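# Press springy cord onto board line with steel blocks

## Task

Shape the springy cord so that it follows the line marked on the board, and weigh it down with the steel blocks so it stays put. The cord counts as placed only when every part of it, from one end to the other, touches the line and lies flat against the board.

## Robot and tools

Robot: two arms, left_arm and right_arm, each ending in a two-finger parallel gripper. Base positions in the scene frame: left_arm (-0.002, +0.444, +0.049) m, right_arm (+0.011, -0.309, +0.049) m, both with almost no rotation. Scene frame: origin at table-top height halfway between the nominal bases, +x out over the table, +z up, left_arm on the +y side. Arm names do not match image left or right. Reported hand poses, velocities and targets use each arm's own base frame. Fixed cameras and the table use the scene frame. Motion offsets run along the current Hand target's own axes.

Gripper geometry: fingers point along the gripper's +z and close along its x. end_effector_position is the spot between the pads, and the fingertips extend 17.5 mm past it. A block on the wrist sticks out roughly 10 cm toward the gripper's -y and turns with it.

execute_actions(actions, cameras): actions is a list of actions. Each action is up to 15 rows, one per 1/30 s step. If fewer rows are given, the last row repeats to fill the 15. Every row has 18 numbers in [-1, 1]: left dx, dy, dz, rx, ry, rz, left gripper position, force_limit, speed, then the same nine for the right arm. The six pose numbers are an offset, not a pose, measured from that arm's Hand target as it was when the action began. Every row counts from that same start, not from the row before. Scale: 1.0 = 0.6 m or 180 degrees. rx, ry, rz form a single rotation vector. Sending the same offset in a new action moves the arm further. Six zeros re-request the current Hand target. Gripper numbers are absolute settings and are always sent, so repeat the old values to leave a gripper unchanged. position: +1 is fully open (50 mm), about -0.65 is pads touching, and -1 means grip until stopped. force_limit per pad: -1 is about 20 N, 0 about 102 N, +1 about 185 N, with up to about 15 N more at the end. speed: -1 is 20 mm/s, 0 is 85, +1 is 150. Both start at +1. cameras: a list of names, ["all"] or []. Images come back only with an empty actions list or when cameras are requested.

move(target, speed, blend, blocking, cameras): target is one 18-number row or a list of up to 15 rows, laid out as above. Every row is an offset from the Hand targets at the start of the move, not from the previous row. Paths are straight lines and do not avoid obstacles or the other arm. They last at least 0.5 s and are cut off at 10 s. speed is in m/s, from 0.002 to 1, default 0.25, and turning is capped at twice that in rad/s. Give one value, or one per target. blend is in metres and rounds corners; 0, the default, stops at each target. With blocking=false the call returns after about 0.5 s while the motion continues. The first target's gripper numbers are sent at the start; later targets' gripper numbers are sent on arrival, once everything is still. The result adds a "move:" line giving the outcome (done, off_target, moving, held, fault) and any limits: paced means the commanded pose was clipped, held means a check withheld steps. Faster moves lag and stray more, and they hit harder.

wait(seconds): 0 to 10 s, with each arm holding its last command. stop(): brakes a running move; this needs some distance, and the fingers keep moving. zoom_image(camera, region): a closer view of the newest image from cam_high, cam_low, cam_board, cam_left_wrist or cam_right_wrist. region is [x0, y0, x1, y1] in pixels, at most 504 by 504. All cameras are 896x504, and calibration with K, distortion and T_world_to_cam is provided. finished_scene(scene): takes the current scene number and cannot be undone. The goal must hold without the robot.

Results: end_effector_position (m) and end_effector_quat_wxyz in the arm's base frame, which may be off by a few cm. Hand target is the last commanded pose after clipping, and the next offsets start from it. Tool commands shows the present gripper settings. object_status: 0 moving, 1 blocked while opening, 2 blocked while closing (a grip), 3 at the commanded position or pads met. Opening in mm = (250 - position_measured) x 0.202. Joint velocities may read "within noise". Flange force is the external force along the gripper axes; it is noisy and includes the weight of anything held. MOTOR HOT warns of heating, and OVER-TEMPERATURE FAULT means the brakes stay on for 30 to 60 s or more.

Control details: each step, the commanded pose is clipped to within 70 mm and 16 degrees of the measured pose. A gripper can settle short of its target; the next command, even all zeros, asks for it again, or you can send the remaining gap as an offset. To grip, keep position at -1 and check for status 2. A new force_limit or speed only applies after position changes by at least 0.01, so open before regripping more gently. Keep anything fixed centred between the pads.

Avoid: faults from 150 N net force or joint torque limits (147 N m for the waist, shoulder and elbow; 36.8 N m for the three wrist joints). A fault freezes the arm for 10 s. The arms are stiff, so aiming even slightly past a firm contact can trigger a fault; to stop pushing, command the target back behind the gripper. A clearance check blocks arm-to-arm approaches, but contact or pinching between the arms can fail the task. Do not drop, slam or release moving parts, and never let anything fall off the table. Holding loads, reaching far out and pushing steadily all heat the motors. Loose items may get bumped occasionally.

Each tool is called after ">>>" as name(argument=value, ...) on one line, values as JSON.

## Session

>>> execute_actions(actions=[])

>>> zoom_image(camera="cam_board", region=[150, 150, 450, 350])

>>> zoom_image(camera="cam_board", region=[440, 150, 760, 380])

Scene clock: 0.00 s.
left_arm: end_effector_position=(+0.3987, +0.0332, +0.1268) position_measured=3 object_status=3 end_effector_quat_wxyz=(+0.207, -0.173, +0.724, -0.634) | right_arm: end_effector_position=(+0.5262, -0.0909, +0.2049) position_measured=3 object_status=3 end_effector_quat_wxyz=(-0.246, +0.969, -0.003, -0.031)
Joint positions: left_arm=[1.082 0.435 -0.917 1.029 -1.573 0.107] | right_arm=[-0.221 0.396 0.341 -0.473 -1.685 -1.37]
Joint velocities: within noise
Flange force (N): no reading
Hand target: left_arm +0.3987, +0.0332, +0.1268; +0.207, -0.173, +0.724, -0.634 | right_arm +0.5262, -0.0909, +0.2049; -0.246, +0.969, -0.003, -0.031
Tool commands: left_gripper/position=+1.0 left_gripper/force_limit=+1.0 left_gripper/speed=+1.0 right_gripper/position=+1.0 right_gripper/force_limit=+1.0 right_gripper/speed=+1.0
camera_calibration:
cam_left_wrist: T_world_to_cam=[[-0.854114, -0.514025, -0.0791664, 0.377799], [-0.167815, 0.41646, -0.893532, 0.179923], [0.492267, -0.749893, -0.441965, 0.0157066], [0, 0, 0, 1]] pos_world=[0.345145, 0.131045, 0.197618]
cam_right_wrist: T_world_to_cam=[[0.998847, 0.0209911, -0.0431735, -0.506485], [0.0154228, -0.991975, -0.125487, -0.0625536], [-0.0454612, 0.124676, -0.991155, 0.368756], [0, 0, 0, 1]] pos_world=[0.523629, -0.0973951, 0.335778]

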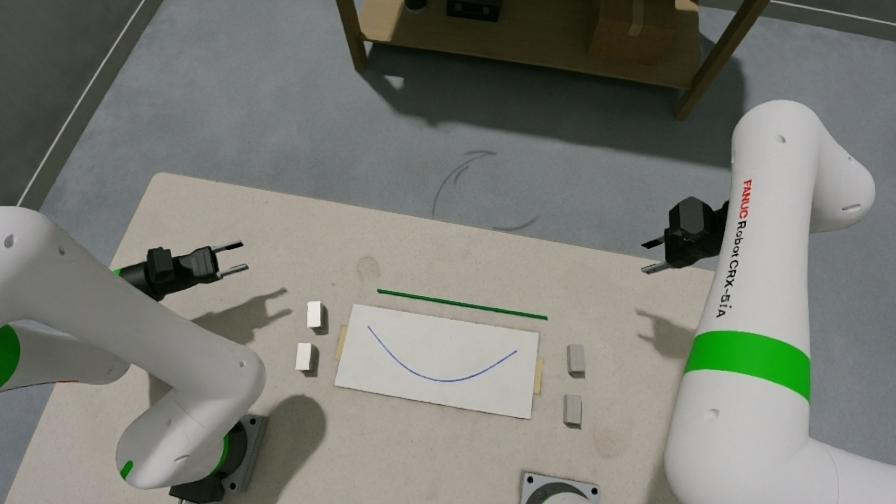

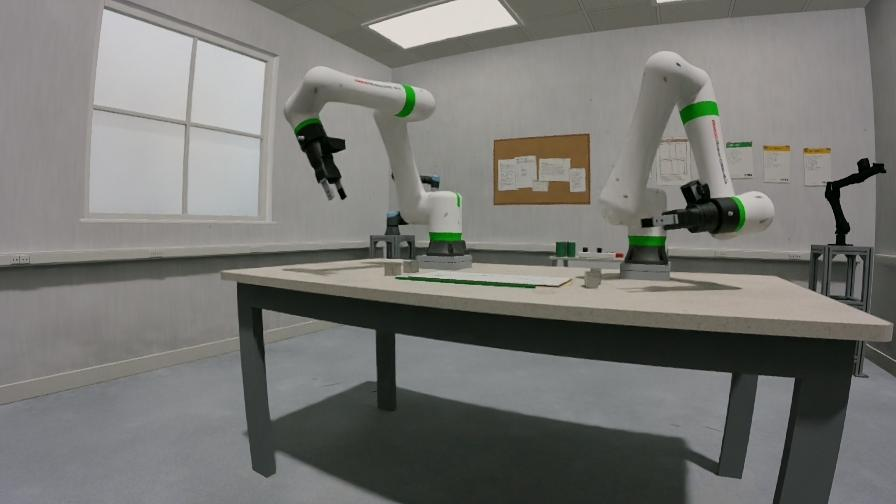

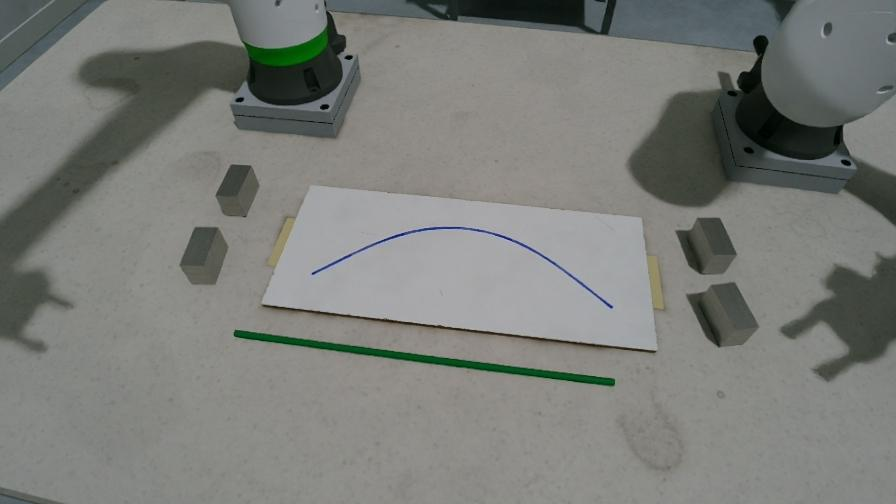

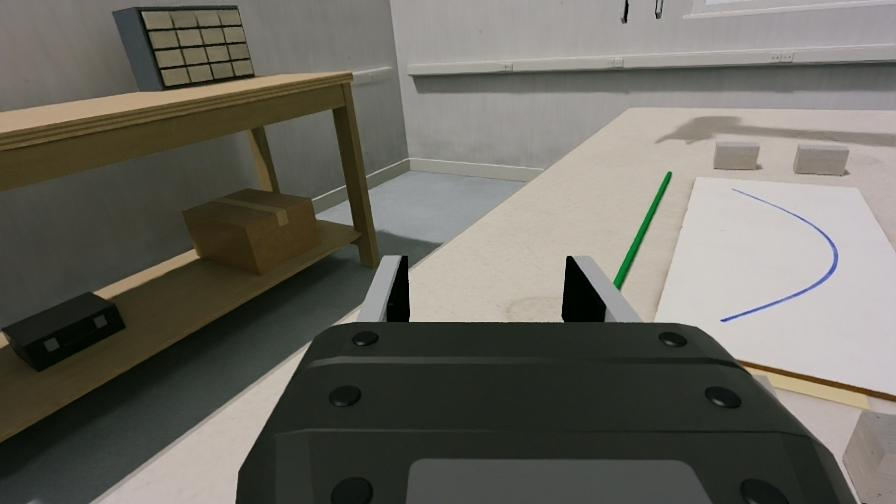

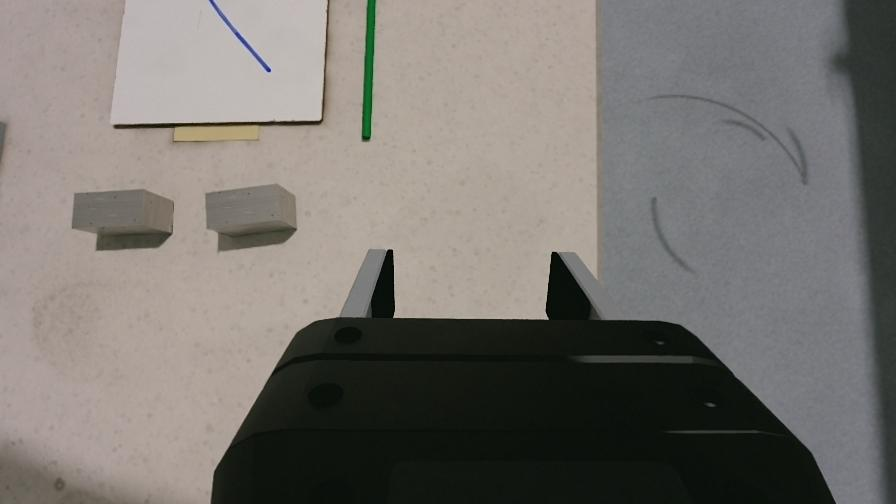

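Scaled by 1.680 from the camera's 896x504 image, which has a finer 1280x720 frame.

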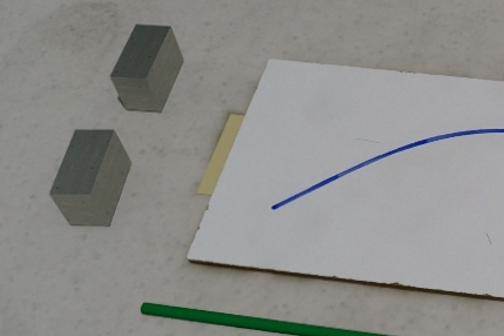

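Scaled by 1.575 from the camera's 896x504 image, which has a finer 1280x720 frame.

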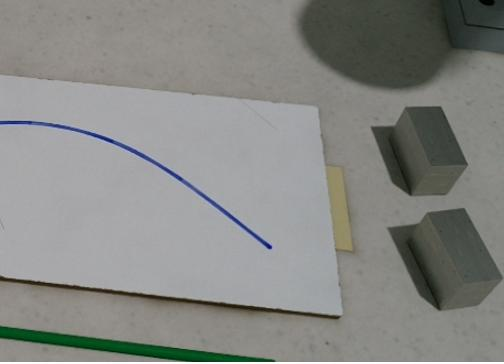

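>>> zoom_image(camera="cam_board", region=[670, 205, 770, 355])

Scaled by 3.360 from the camera's 896x504 image, which has a finer 1280x720 frame.

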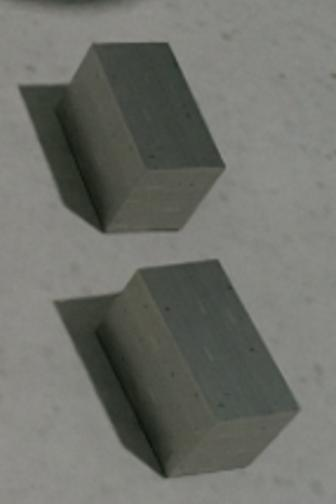

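>>> move(target=[0.2265,-0.011,0.1717,-0.3012,0.4212,0.4413,1,-0.6,0,-0.287,-0.0387,0.2197,-0.1341,-0.1213,-0.5371,1,-0.6,0], speed=0.6, cameras=["cam_left_wrist","cam_right_wrist"])

Scene clock: 40.53 s.
left_arm: end_effector_position=(+0.3362, -0.1248, +0.1110) position_measured=3 object_status=3 end_effector_quat_wxyz=(+0.000, +0.592, +0.806, +0.000) | right_arm: end_effector_position=(+0.3471, -0.0092, +0.1109) position_measured=3 object_status=3 end_effector_quat_wxyz=(+0.000, +0.652, +0.758, +0.000)
Joint positions: left_arm=[0.016 -0.155 -0.548 0.001 -1.178 0.287] | right_arm=[0.357 -0.187 -0.574 0 -1.183 -0.206]
Flange force (N): left_arm=[3.2 2.4 0.0] | right_arm=[0.5 2.4 -3.0]
Hand target: left_arm +0.3362, -0.1248, +0.1110; +0.000, +0.592, +0.806, +0.000 | right_arm +0.3471, -0.0092, +0.1109; +0.000, +0.652, +0.758, +0.000
Off the commanded pose: left_arm 0.000 m, 0 deg | right_arm 0.000 m, 0 deg.
move: done
camera_calibration:
cam_left_wrist: T_world_to_cam=[[-0.300295, 0.953846, -0.000269266, 0.230207], [0.896174, 0.282234, 0.342369, -0.290512], [0.326643, 0.10257, -0.939566, 0.13841], [0, 0, 0, 1]] pos_world=[0.284268, -0.151786, 0.229569]
cam_right_wrist: T_world_to_cam=[[-0.168694, 0.985606, 0.0110577, 0.0748383], [0.918538, 0.153126, 0.364473, -0.347795], [0.357534, 0.0716414, -0.931148, 0.110236], [0, 0, 0, 1]] pos_world=[0.292674, -0.0284023, 0.22858]
Images, in order (width x height): cam_left_wrist 896x504, cam_right_wrist 896x504.

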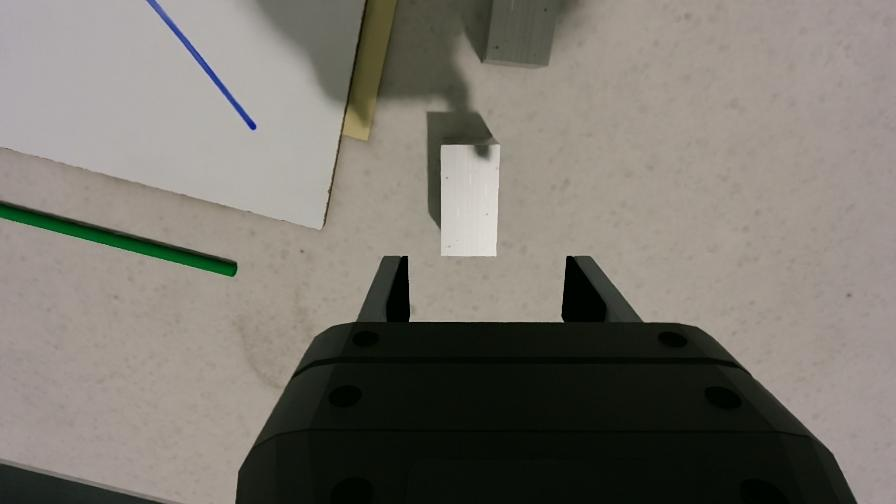

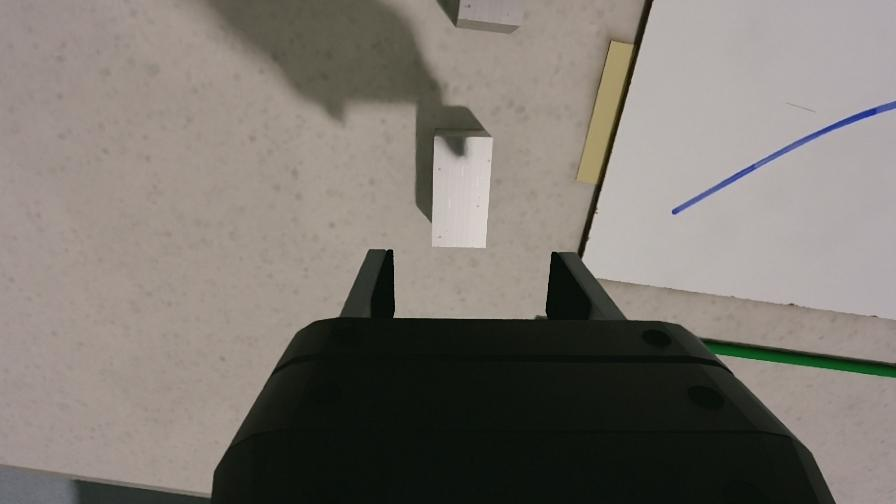

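>>> move(target=[[0.0032,0.015,0.2067,0,0,0,1,-0.6,0,0,0.0163,0.2067,0,0,0,1,-0.6,0],[0.0032,0.015,0.2067,0,0,0,-1,-0.6,-0.3,0,0.0163,0.2067,0,0,0,-1,-0.6,-0.3],[0.0032,0.015,0.13,0,0,0,-1,-0.6,-0.3,0,0.0163,0.13,0,0,0,-1,-0.6,-0.3],[-0.1979,-0.1013,0.13,0,0,-0.1944,-1,-0.6,-0.3,0.231,-0.0197,0.13,0,0,0.3156,-1,-0.6,-0.3],[-0.1979,-0.1013,0.1945,0,0,-0.1944,-1,-0.6,-0.3,0.231,-0.0197,0.1945,0,0,0.3156,-1,-0.6,-0.3],[-0.1979,-0.1013,0.1945,0,0,-0.1944,0.7,-0.6,-0.8,0.231,-0.0197,0.1945,0,0,0.3156,0.7,-0.6,-0.8],[-0.1979,-0.1013,-0.04,0,0,-0.1944,0.7,-0.6,-0.8,0.231,-0.0197,-0.04,0,0,0.3156,0.7,-0.6,-0.8]], speed=[0.2,0.1,0.2,0.3,0.08,0.1,0.3], cameras=["cam_board","cam_left_wrist","cam_right_wrist"])

>>> zoom_image(camera="cam_left_wrist", region=[390, 100, 550, 260])

>>> zoom_image(camera="cam_right_wrist", region=[390, 100, 550, 260])

>>> zoom_image(camera="cam_board", region=[270, 200, 390, 290])

>>> zoom_image(camera="cam_board", region=[540, 230, 660, 320])

Scene clock: 63.07 s.
left_arm: end_effector_position=(+0.3136, -0.2563, +0.1351) position_measured=48 object_status=3 end_effector_quat_wxyz=(+0.000, +0.323, +0.947, +0.000) | right_arm: end_effector_position=(+0.3146, +0.1260, +0.1349) position_measured=48 object_status=3 end_effector_quat_wxyz=(+0.000, +0.934, +0.357, +0.000)
Joint positions: left_arm=[-0.358 -0.052 -0.396 0 -1.227 1.272] | right_arm=[0.774 -0.236 -0.553 0 -1.253 -1.615]
Flange force (N): left_arm=[-0.3 1.9 0.5] | right_arm=[3.2 0.4 -2.8]
Hand target: left_arm +0.3136, -0.2563, +0.1351; +0.000, +0.323, +0.947, +0.000 | right_arm +0.3146, +0.1260, +0.1350; +0.000, +0.934, +0.357, +0.000
Off the commanded pose: left_arm 0.000 m, 0 deg | right_arm 0.000 m, 0 deg.
move: done
camera_calibration:
cam_left_wrist: T_world_to_cam=[[-0.793032, 0.60918, 0.0000236274, 0.414952], [0.572448, 0.7452, 0.342023, -0.0211933], [0.208336, 0.271249, -0.939692, 0.262138], [0, 0, 0, 1]] pos_world=[0.286589, -0.308092, 0.253568]
cam_right_wrist: T_world_to_cam=[[0.732448, 0.680734, 0.0110005, -0.309261], [0.631101, -0.68493, 0.364119, -0.151322], [0.255403, -0.259756, -0.931287, 0.208505], [0, 0, 0, 1]] pos_world=[0.268765, 0.16104, 0.252679]
Images, in order (width x height): cam_board 896x504, cam_left_wrist 896x504, cam_right_wrist 896x504.

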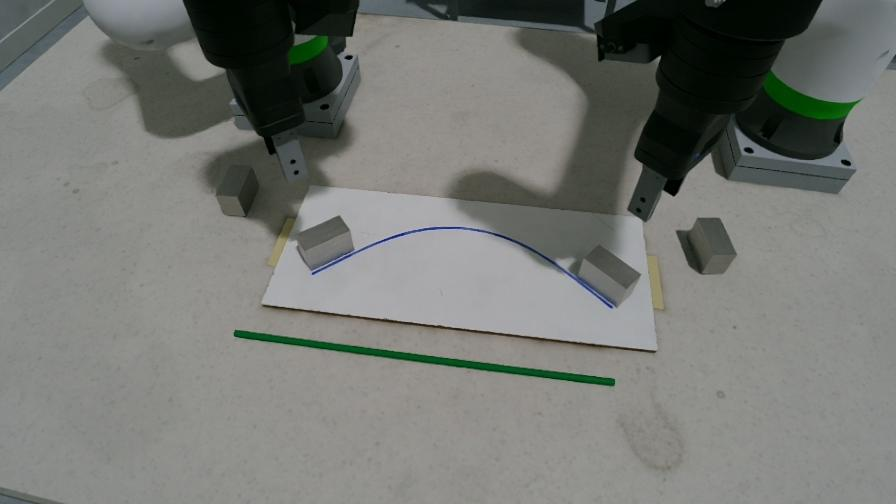

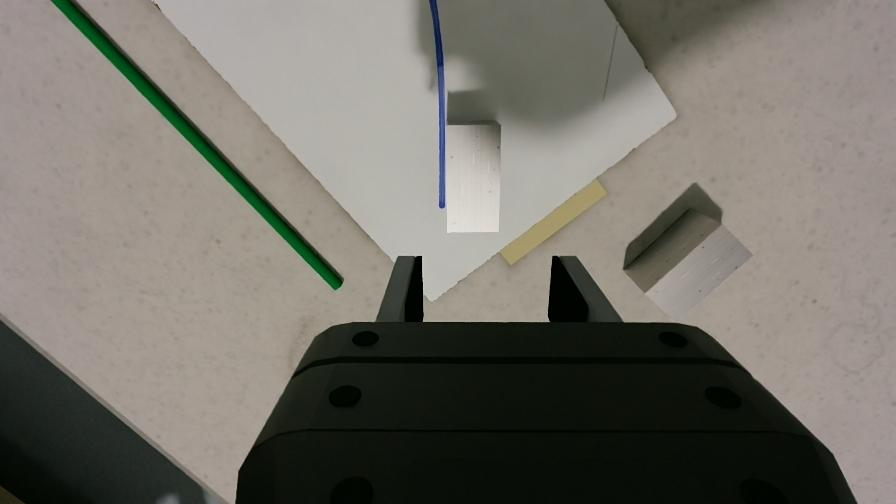

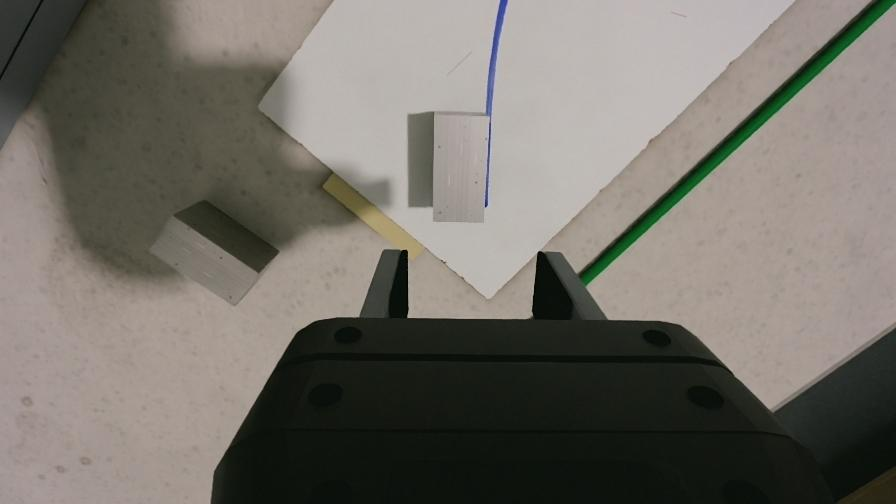

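Scaled by 3.150 from the camera's 896x504 image, which has a finer 1280x720 frame.

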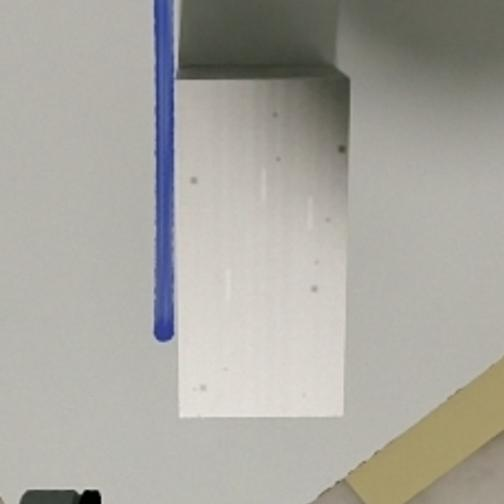

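Scaled by 3.150 from the camera's 896x504 image, which has a finer 1280x720 frame.

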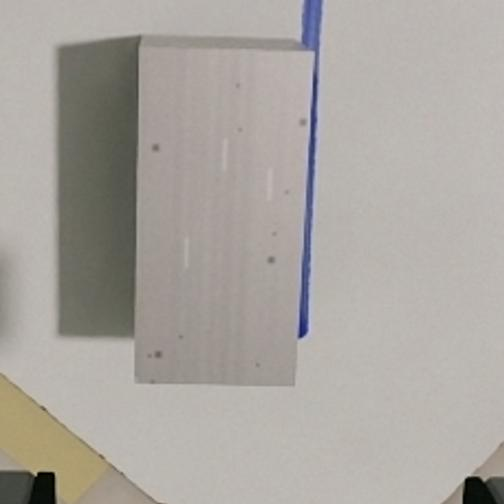

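Scaled by 4.200 from the camera's 896x504 image, which has a finer 1280x720 frame.

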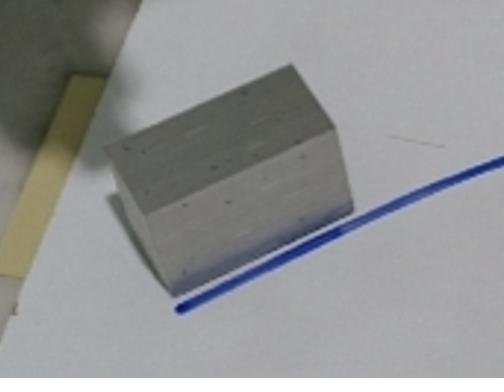

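Scaled by 4.200 from the camera's 896x504 image, which has a finer 1280x720 frame.

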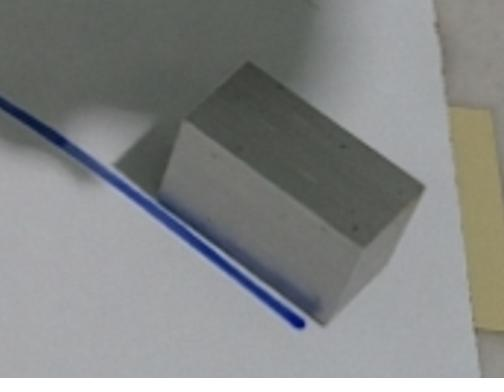

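>>> move(target=[[-0.2442,0.018,0.1,0,0,0.7794,0.7,-0.6,-0.8,0.1728,0.1105,0.1,0,0,-0.771,0.7,-0.6,-0.8],[-0.2442,0.018,0.273,0,0,0.7794,0.7,-0.6,-0.8,0.1728,0.1105,0.273,0,0,-0.771,0.7,-0.6,-0.8],[-0.2442,0.018,0.273,0,0,0.7794,-1,-1,-0.6,0.1728,0.1105,0.273,0,0,-0.771,-1,-1,-0.6],[-0.2442,0.018,0.2017,0,0,0.7794,-1,-1,-0.6,0.1728,0.1105,0.2017,0,0,-0.771,-1,-1,-0.6],[-0.1287,-0.0125,0.2017,0,0,0.7794,-1,-1,-0.6,0.1246,0.0013,0.2017,0,0,-0.771,-1,-1,-0.6],[-0.1287,-0.0125,0.262,0,0,0.7794,-1,-1,-0.6,0.1246,0.0013,0.262,0,0,-0.771,-1,-1,-0.6]], speed=[0.6,0.15,0.1,0.12,0.15,0.06], cameras=["cam_board","cam_left_wrist","cam_right_wrist"])

Scene clock: 84.33 s.
left_arm: end_effector_position=(+0.3702, -0.3094, -0.0220) position_measured=213 object_status=2 end_effector_quat_wxyz=(+0.000, +1.000, +0.018, +0.000) | right_arm: end_effector_position=(+0.3708, +0.1753, -0.0222) position_measured=213 object_status=2 end_effector_quat_wxyz=(+0.000, -0.005, +1.000, +0.000)
Joint positions: left_arm=[-0.423 0.341 -0.365 0.001 -0.865 -1.112] | right_arm=[0.764 0.188 -0.57 0 -0.813 0.818]
Flange force (N): left_arm=[2.0 -1.2 0.8] | right_arm=[-1.1 1.0 -2.4]
Hand target: left_arm +0.3702, -0.3094, -0.0221; +0.000, +1.000, +0.018, +0.000 | right_arm +0.3708, +0.1753, -0.0222; +0.000, -0.005, +1.000, +0.000
Off the commanded pose: left_arm 0.000 m, 0 deg | right_arm 0.000 m, 0 deg.
move: done
camera_calibration:
cam_left_wrist: T_world_to_cam=[[0.999282, 0.0378913, 0.000457583, -0.348102], [0.0354377, -0.938714, 0.34287, -0.282469], [0.0134214, -0.342608, -0.939383, -0.000679859], [0, 0, 0, 1]] pos_world=[0.357872, -0.252201, 0.0963709]
cam_right_wrist: T_world_to_cam=[[-0.999512, -0.0293911, 0.0105713, 0.384423], [-0.0235151, 0.930843, 0.364662, -0.136358], [-0.020558, 0.364235, -0.93108, 0.0535086], [0, 0, 0, 1]] pos_world=[0.382129, 0.118737, 0.0954814]
Images, in order (width x height): cam_board 896x504, cam_left_wrist 896x504, cam_right_wrist 896x504.

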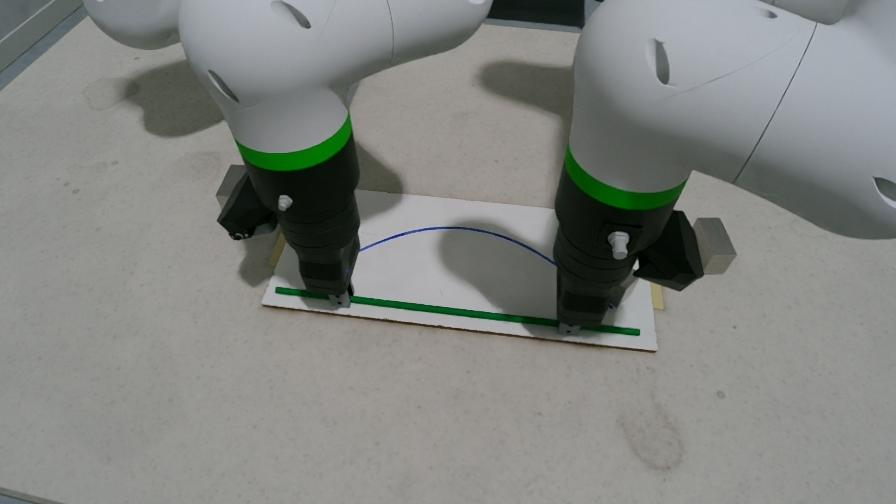

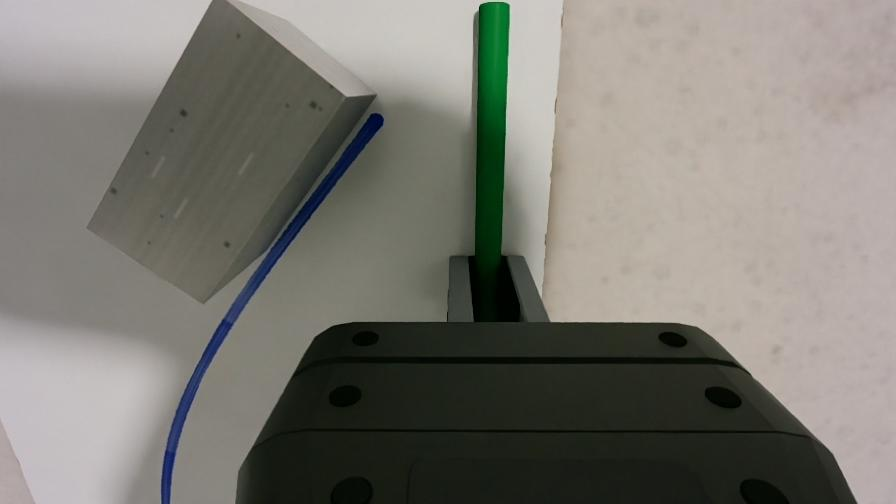

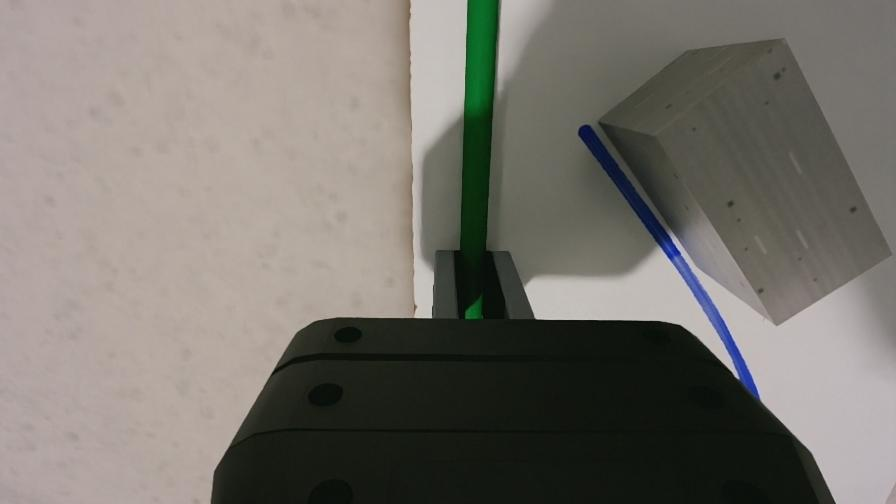

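>>> move(target=[[0,0,0,0,0,0,0.3,-0.6,-0.8,0,0,0,0,0,0,0.3,-0.6,-0.8],[0,0,-0.22,0,0,0,0.3,-0.6,-0.8,0,0,-0.22,0,0,0,0.3,-0.6,-0.8],[-0.2057,-0.3057,-0.22,0,0,-0.5533,1,-0.6,0,0.222,-0.3087,-0.22,0,0,0.489,1,-0.6,0]], speed=[0.1,0.25,0.6], cameras=["cam_board","cam_left_wrist","cam_right_wrist"])

Scene clock: 99.57 s.
left_arm: end_effector_position=(+0.2402, -0.1305, +0.1098) position_measured=3 object_status=0 end_effector_quat_wxyz=(+0.000, +0.632, +0.775, +0.000) | right_arm: end_effector_position=(+0.2396, -0.0114, +0.1097) position_measured=3 object_status=3 end_effector_quat_wxyz=(+0.000, +0.691, +0.723, +0.000)
Joint positions: left_arm=[-0.002 -0.422 -0.741 0 -1.252 0.205] | right_arm=[0.525 -0.549 -0.809 0 -1.311 -0.479]
Flange force (N): left_arm=[3.5 1.7 -0.2] | right_arm=[0.5 2.0 -2.9]
Hand target: left_arm +0.2402, -0.1305, +0.1098; +0.000, +0.632, +0.775, +0.000 | right_arm +0.2396, -0.0114, +0.1097; +0.000, +0.691, +0.723, +0.000
Off the commanded pose: left_arm 0.000 m, 0 deg | right_arm 0.000 m, 0 deg.
move: done
camera_calibration:
cam_left_wrist: T_world_to_cam=[[-0.203918, 0.978988, -0.000133611, 0.186926], [0.919807, 0.191638, 0.342389, -0.219931], [0.33522, 0.0696965, -0.939558, 0.162781], [0, 0, 0, 1]] pos_world=[0.185844, -0.152196, 0.228269]
cam_right_wrist: T_world_to_cam=[[-0.0638661, 0.997897, 0.0111009, 0.0338406], [0.929559, 0.0554378, 0.364481, -0.252037], [0.363099, 0.0335969, -0.931145, 0.145942], [0, 0, 0, 1]] pos_world=[0.183453, -0.0247002, 0.22738]
Images, in order (width x height): cam_board 896x504, cam_left_wrist 896x504, cam_right_wrist 896x504.

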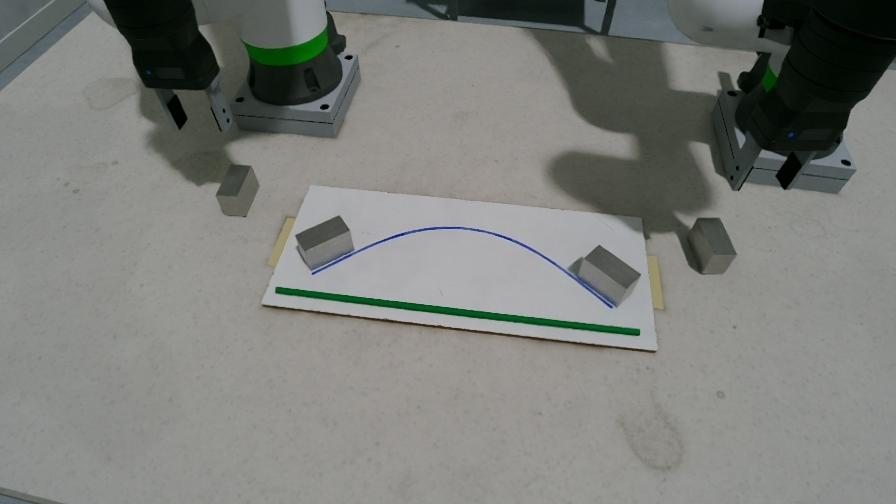

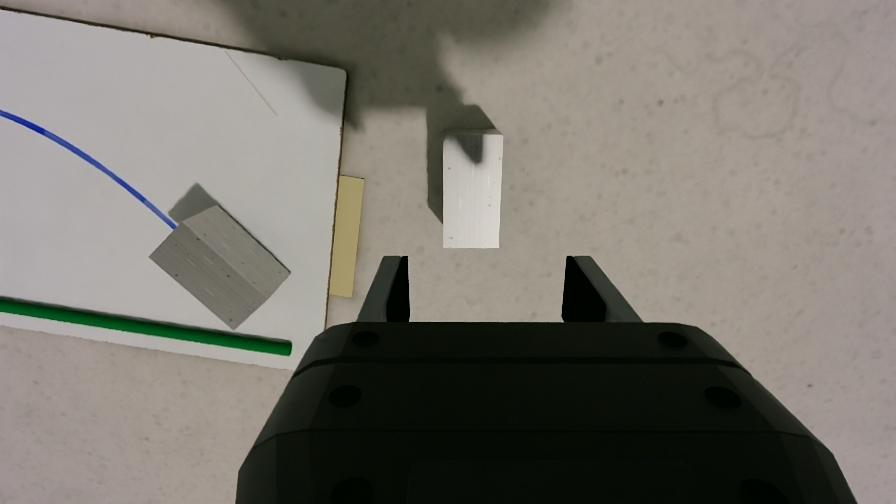

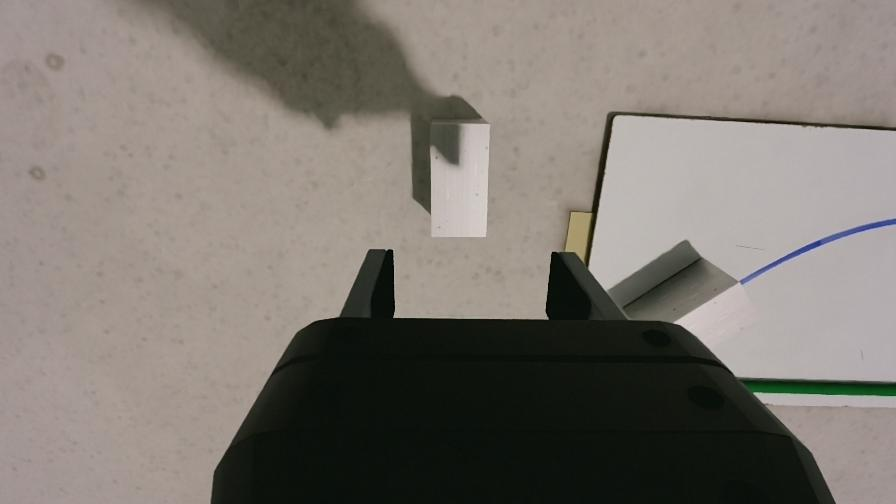

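>>> move(target=[[0.0055,0.0242,0.2047,0,0,0,1,-0.6,0,-0.0017,0.025,0.2047,0,0,0,1,-0.6,0],[0.0055,0.0242,0.2047,0,0,0,-1,-0.6,0,-0.0017,0.025,0.2047,0,0,0,-1,-0.6,0],[0.0055,0.0242,0,0,0,0,-1,-0.6,0,-0.0017,0.025,0,0,0,0,-1,-0.6,0],[-0.5667,0.1925,0,0,0,0.555,-1,-0.6,0,-0.0017,0.025,0,0,0,0,-1,-0.6,0]], speed=[0.15,0.1,0.25,0.6])

>>> execute_actions(actions=[[[0,0,0,0,0,0,-1,-0.6,0,0,0,0,0,0,0,-1,-0.6,0]]], cameras=["cam_board"])

Scene clock: 117.70 s.
left_arm: end_effector_position=(+0.4221, -0.4402, +0.1100) position_measured=102 object_status=2 end_effector_quat_wxyz=(+0.000, +1.000, +0.015, +0.000) | right_arm: end_effector_position=(+0.2546, -0.0117, +0.1097) position_measured=104 object_status=2 end_effector_quat_wxyz=(+0.000, +0.691, +0.723, +0.000)
Joint positions: left_arm=[-0.591 0.467 0.169 0 -1.272 -0.949] | right_arm=[0.489 -0.49 -0.779 0 -1.282 -0.443]
Flange force (N): left_arm=[1.3 -0.6 5.8] | right_arm=[0.4 2.1 2.3]
Hand target: left_arm +0.4221, -0.4402, +0.1100; +0.000, +1.000, +0.015, +0.000 | right_arm +0.2546, -0.0117, +0.1097; +0.000, +0.691, +0.723, +0.000
Off the commanded pose: left_arm 0.000 m, 0 deg | right_arm 0.000 m, 0 deg.
move: done

Scene clock: 118.40 s.
left_arm: end_effector_position=(+0.4221, -0.4402, +0.1100) position_measured=102 object_status=2 end_effector_quat_wxyz=(+0.000, +1.000, +0.015, +0.000) | right_arm: end_effector_position=(+0.2546, -0.0117, +0.1097) position_measured=104 object_status=2 end_effector_quat_wxyz=(+0.000, +0.691, +0.723, +0.000)
Joint positions: left_arm=[-0.591 0.467 0.169 0 -1.272 -0.949] | right_arm=[0.489 -0.49 -0.779 0 -1.282 -0.443]
Flange force (N): left_arm=[2.5 0.9 5.3] | right_arm=[0.4 2.1 2.2]
Hand target: left_arm +0.4221, -0.4402, +0.1100; +0.000, +1.000, +0.015, +0.000 | right_arm +0.2546, -0.0117, +0.1097; +0.000, +0.691, +0.723, +0.000
Off the commanded pose: left_arm 0.000 m, 0 deg | right_arm 0.000 m, 0 deg.
Images, in order (width x height): cam_board 896x504.

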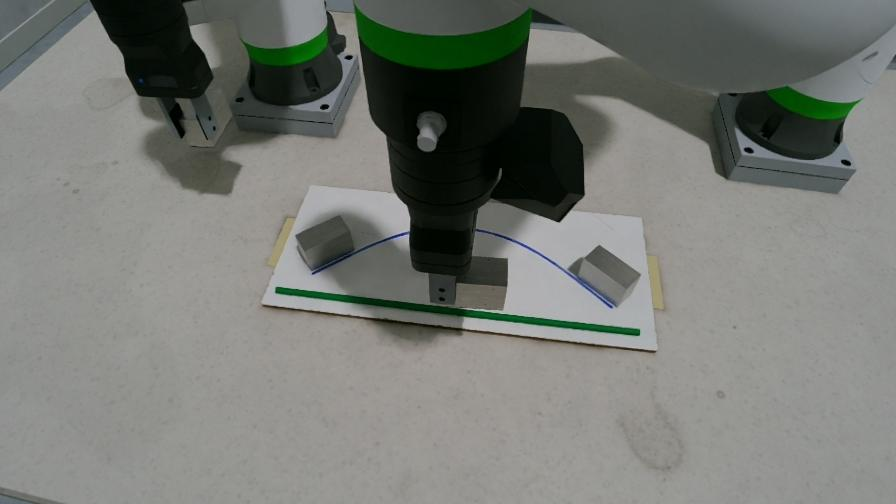

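>>> move(target=[[-0.001,0.0317,0.1915,0,0,0,-1,-0.6,0,0,0,0,0,0,0,-1,-0.6,0],[-0.2573,0.0239,0.1915,0,0,0,-1,-0.6,0,0,0,0,0,0,0,-1,-0.6,0]], speed=[0.15,0.07], cameras=["cam_board","cam_left_wrist"])

>>> zoom_image(camera="cam_board", region=[270, 190, 470, 300])

>>> zoom_image(camera="cam_board", region=[450, 200, 650, 320])

Scene clock: 131.23 s.
left_arm: end_effector_position=(+0.2683, -0.4593, -0.0049) position_measured=102 object_status=2 end_effector_quat_wxyz=(+0.000, +1.000, +0.015, +0.000) | right_arm: end_effector_position=(+0.2546, -0.0117, +0.1097) position_measured=104 object_status=2 end_effector_quat_wxyz=(+0.000, +0.691, +0.723, +0.000)
Joint positions: left_arm=[-0.795 0.417 -0.205 0 -0.949 -0.745] | right_arm=[0.489 -0.49 -0.779 0 -1.282 -0.443]
Flange force (N): left_arm=[2.7 -0.4 5.6] | right_arm=[0.8 1.7 2.3]
Hand target: left_arm +0.2682, -0.4593, -0.0049; +0.000, +1.000, +0.015, +0.000 | right_arm +0.2546, -0.0117, +0.1097; +0.000, +0.691, +0.723, +0.000
Off the commanded pose: left_arm 0.000 m, 0 deg | right_arm 0.000 m, 0 deg.
move: done
camera_calibration:
cam_left_wrist: T_world_to_cam=[[0.999467, 0.0326376, 0.000329153, -0.242935], [0.0305462, -0.938883, 0.342879, -0.424197], [0.0114998, -0.342687, -0.939379, -0.0340198], [0, 0, 0, 1]] pos_world=[0.256155, -0.402001, 0.113571]
Images, in order (width x height): cam_board 896x504, cam_left_wrist 896x504.

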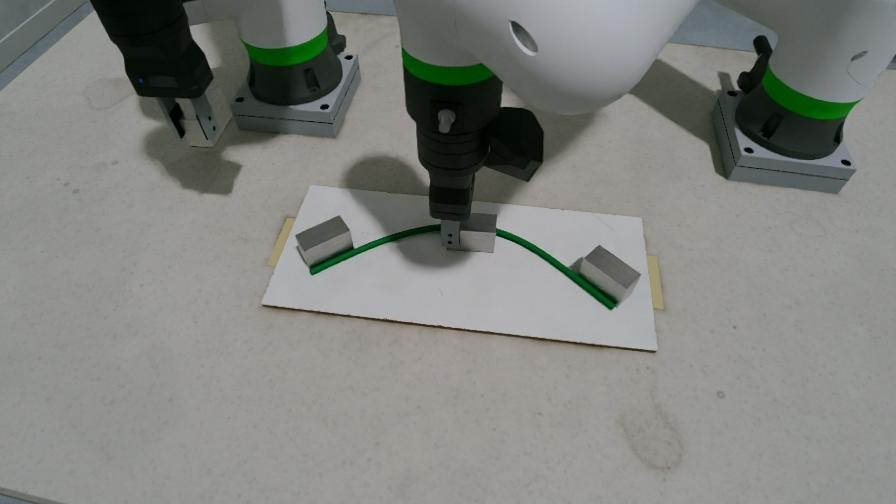

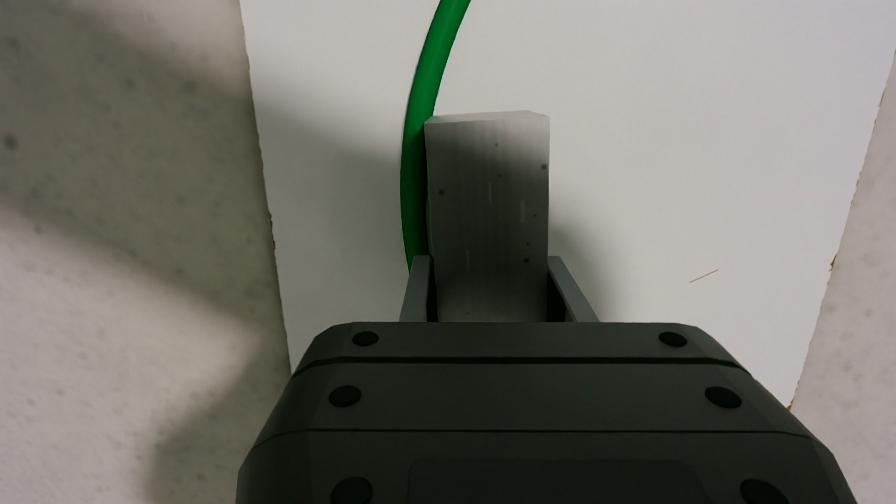

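Scaled by 2.520 from the camera's 896x504 image, which has a finer 1280x720 frame.

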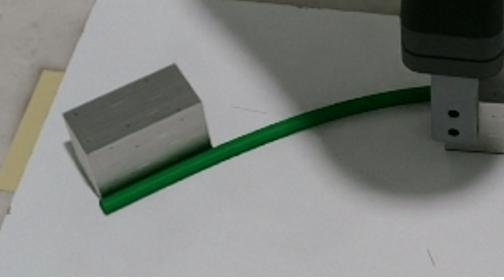

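Scaled by 2.520 from the camera's 896x504 image, which has a finer 1280x720 frame.

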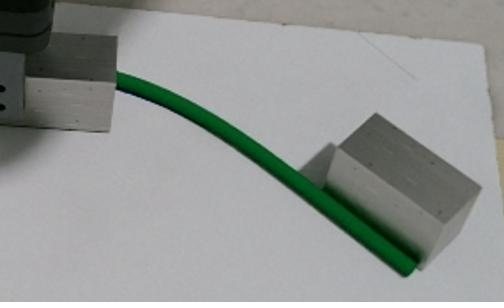

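>>> move(target=[[0,0,0.004,0,0,0,-1,-0.6,0,0,0,0,0,0,0,-1,-0.6,0],[0,0,0.004,0,0,0,0.6,-0.6,-0.9,0,0,0,0,0,0,-1,-0.6,0],[0,0,-0.22,0,0,0,0.6,-0.6,-0.9,0,0,0,0,0,0,-1,-0.6,0],[0,-0.23,-0.22,0,0,0,0.6,-0.6,-0.9,0,0,0,0,0,0,-1,-0.6,0]], speed=[0.03,0.1,0.25,0.4], cameras=["cam_board","cam_left_wrist","cam_right_wrist","cam_high"])

>>> zoom_image(camera="cam_board", region=[290, 190, 490, 300])

>>> zoom_image(camera="cam_board", region=[450, 200, 650, 320])

>>> zoom_image(camera="cam_high", region=[345, 300, 545, 420])

>>> zoom_image(camera="cam_right_wrist", region=[640, 150, 896, 330])

Scene clock: 142.53 s.
left_arm: end_effector_position=(+0.2640, -0.3214, +0.1270) position_measured=63 object_status=3 end_effector_quat_wxyz=(+0.000, +1.000, +0.015, +0.000) | right_arm: end_effector_position=(+0.2546, -0.0117, +0.1097) position_measured=104 object_status=2 end_effector_quat_wxyz=(+0.000, +0.691, +0.723, +0.000)
Joint positions: left_arm=[-0.565 -0.017 -0.382 0 -1.205 -0.975] | right_arm=[0.489 -0.49 -0.779 0 -1.282 -0.443]
Flange force (N): left_arm=[2.6 0.4 0.0] | right_arm=[0.5 2.2 2.5]
Hand target: left_arm +0.2640, -0.3213, +0.1270; +0.000, +1.000, +0.015, +0.000 | right_arm +0.2546, -0.0117, +0.1097; +0.000, +0.691, +0.723, +0.000
Off the commanded pose: left_arm 0.000 m, 0 deg | right_arm 0.000 m, 0 deg.
move: done
camera_calibration:
cam_left_wrist: T_world_to_cam=[[0.999471, 0.032516, 0.000583837, -0.24338], [0.0303443, -0.938875, 0.34292, -0.339686], [0.0116985, -0.34272, -0.939365, 0.137161], [0, 0, 0, 1]] pos_world=[0.251954, -0.264001, 0.245471]
cam_right_wrist: T_world_to_cam=[[-0.0638661, 0.997897, 0.0111009, 0.0351043], [0.929559, 0.0554378, 0.364481, -0.266057], [0.363099, 0.0335969, -0.931145, 0.14047], [0, 0, 0, 1]] pos_world=[0.198553, -0.0250002, 0.22738]
Images, in order (width x height): cam_high 896x504, cam_board 896x504, cam_left_wrist 896x504, cam_right_wrist 896x504.

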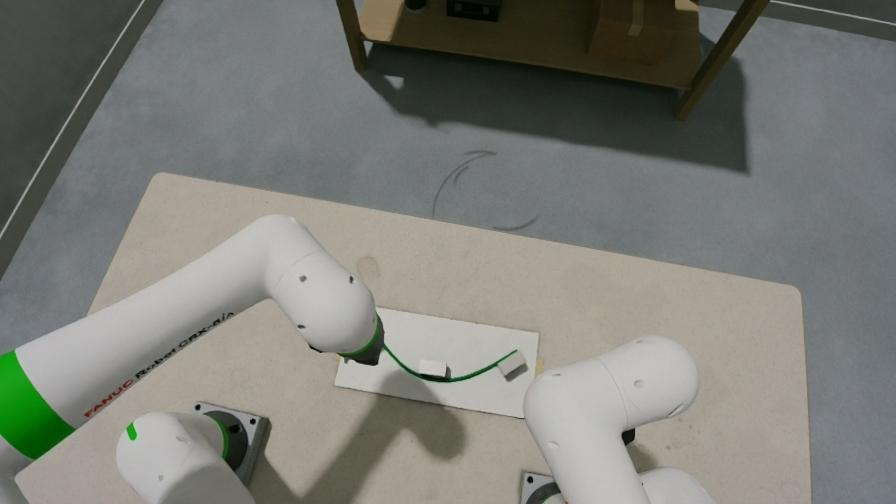

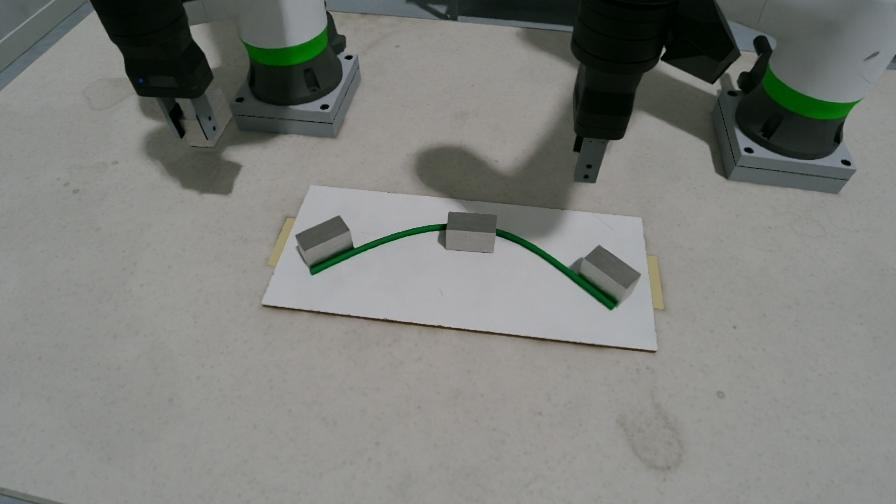

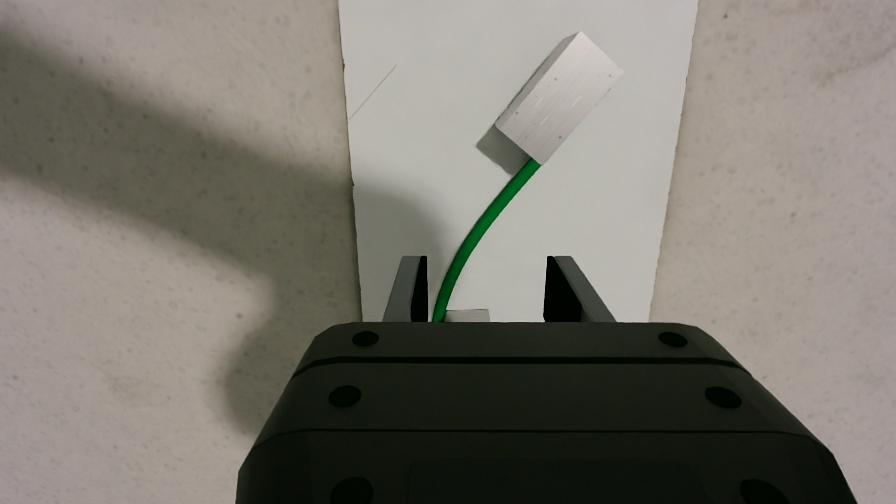

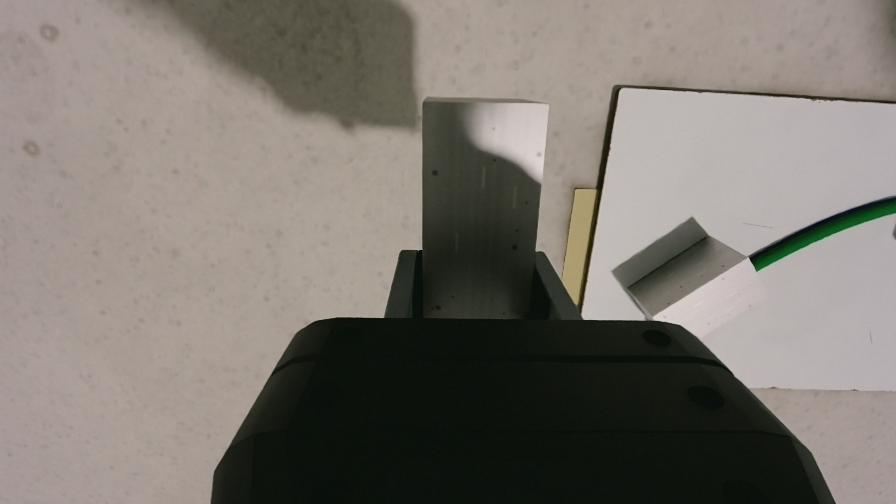

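Scaled by 2.520 from the camera's 896x504 image, which has a finer 1280x720 frame.

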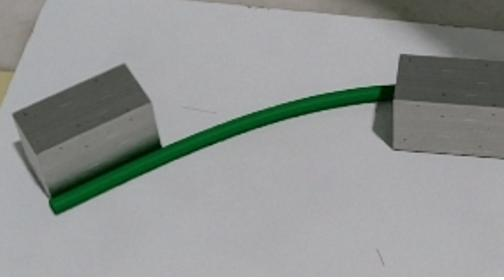

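Scaled by 2.520 from the camera's 896x504 image, which has a finer 1280x720 frame.

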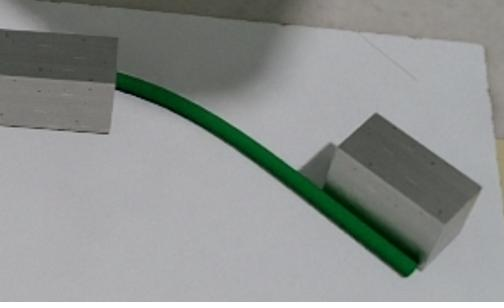

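Scaled by 2.520 from the camera's 896x504 image, which has a finer 1280x720 frame.

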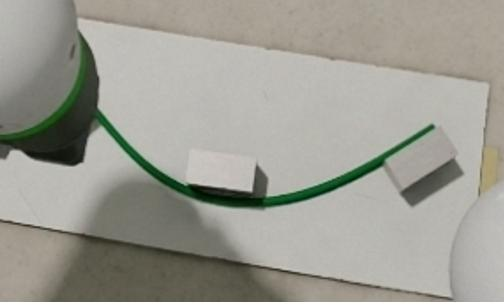

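Scaled by 1.969 from the camera's 896x504 image, which has a finer 1280x720 frame.

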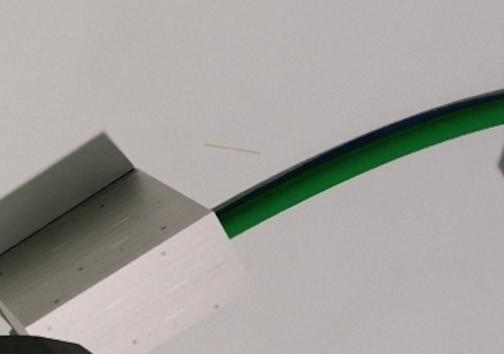

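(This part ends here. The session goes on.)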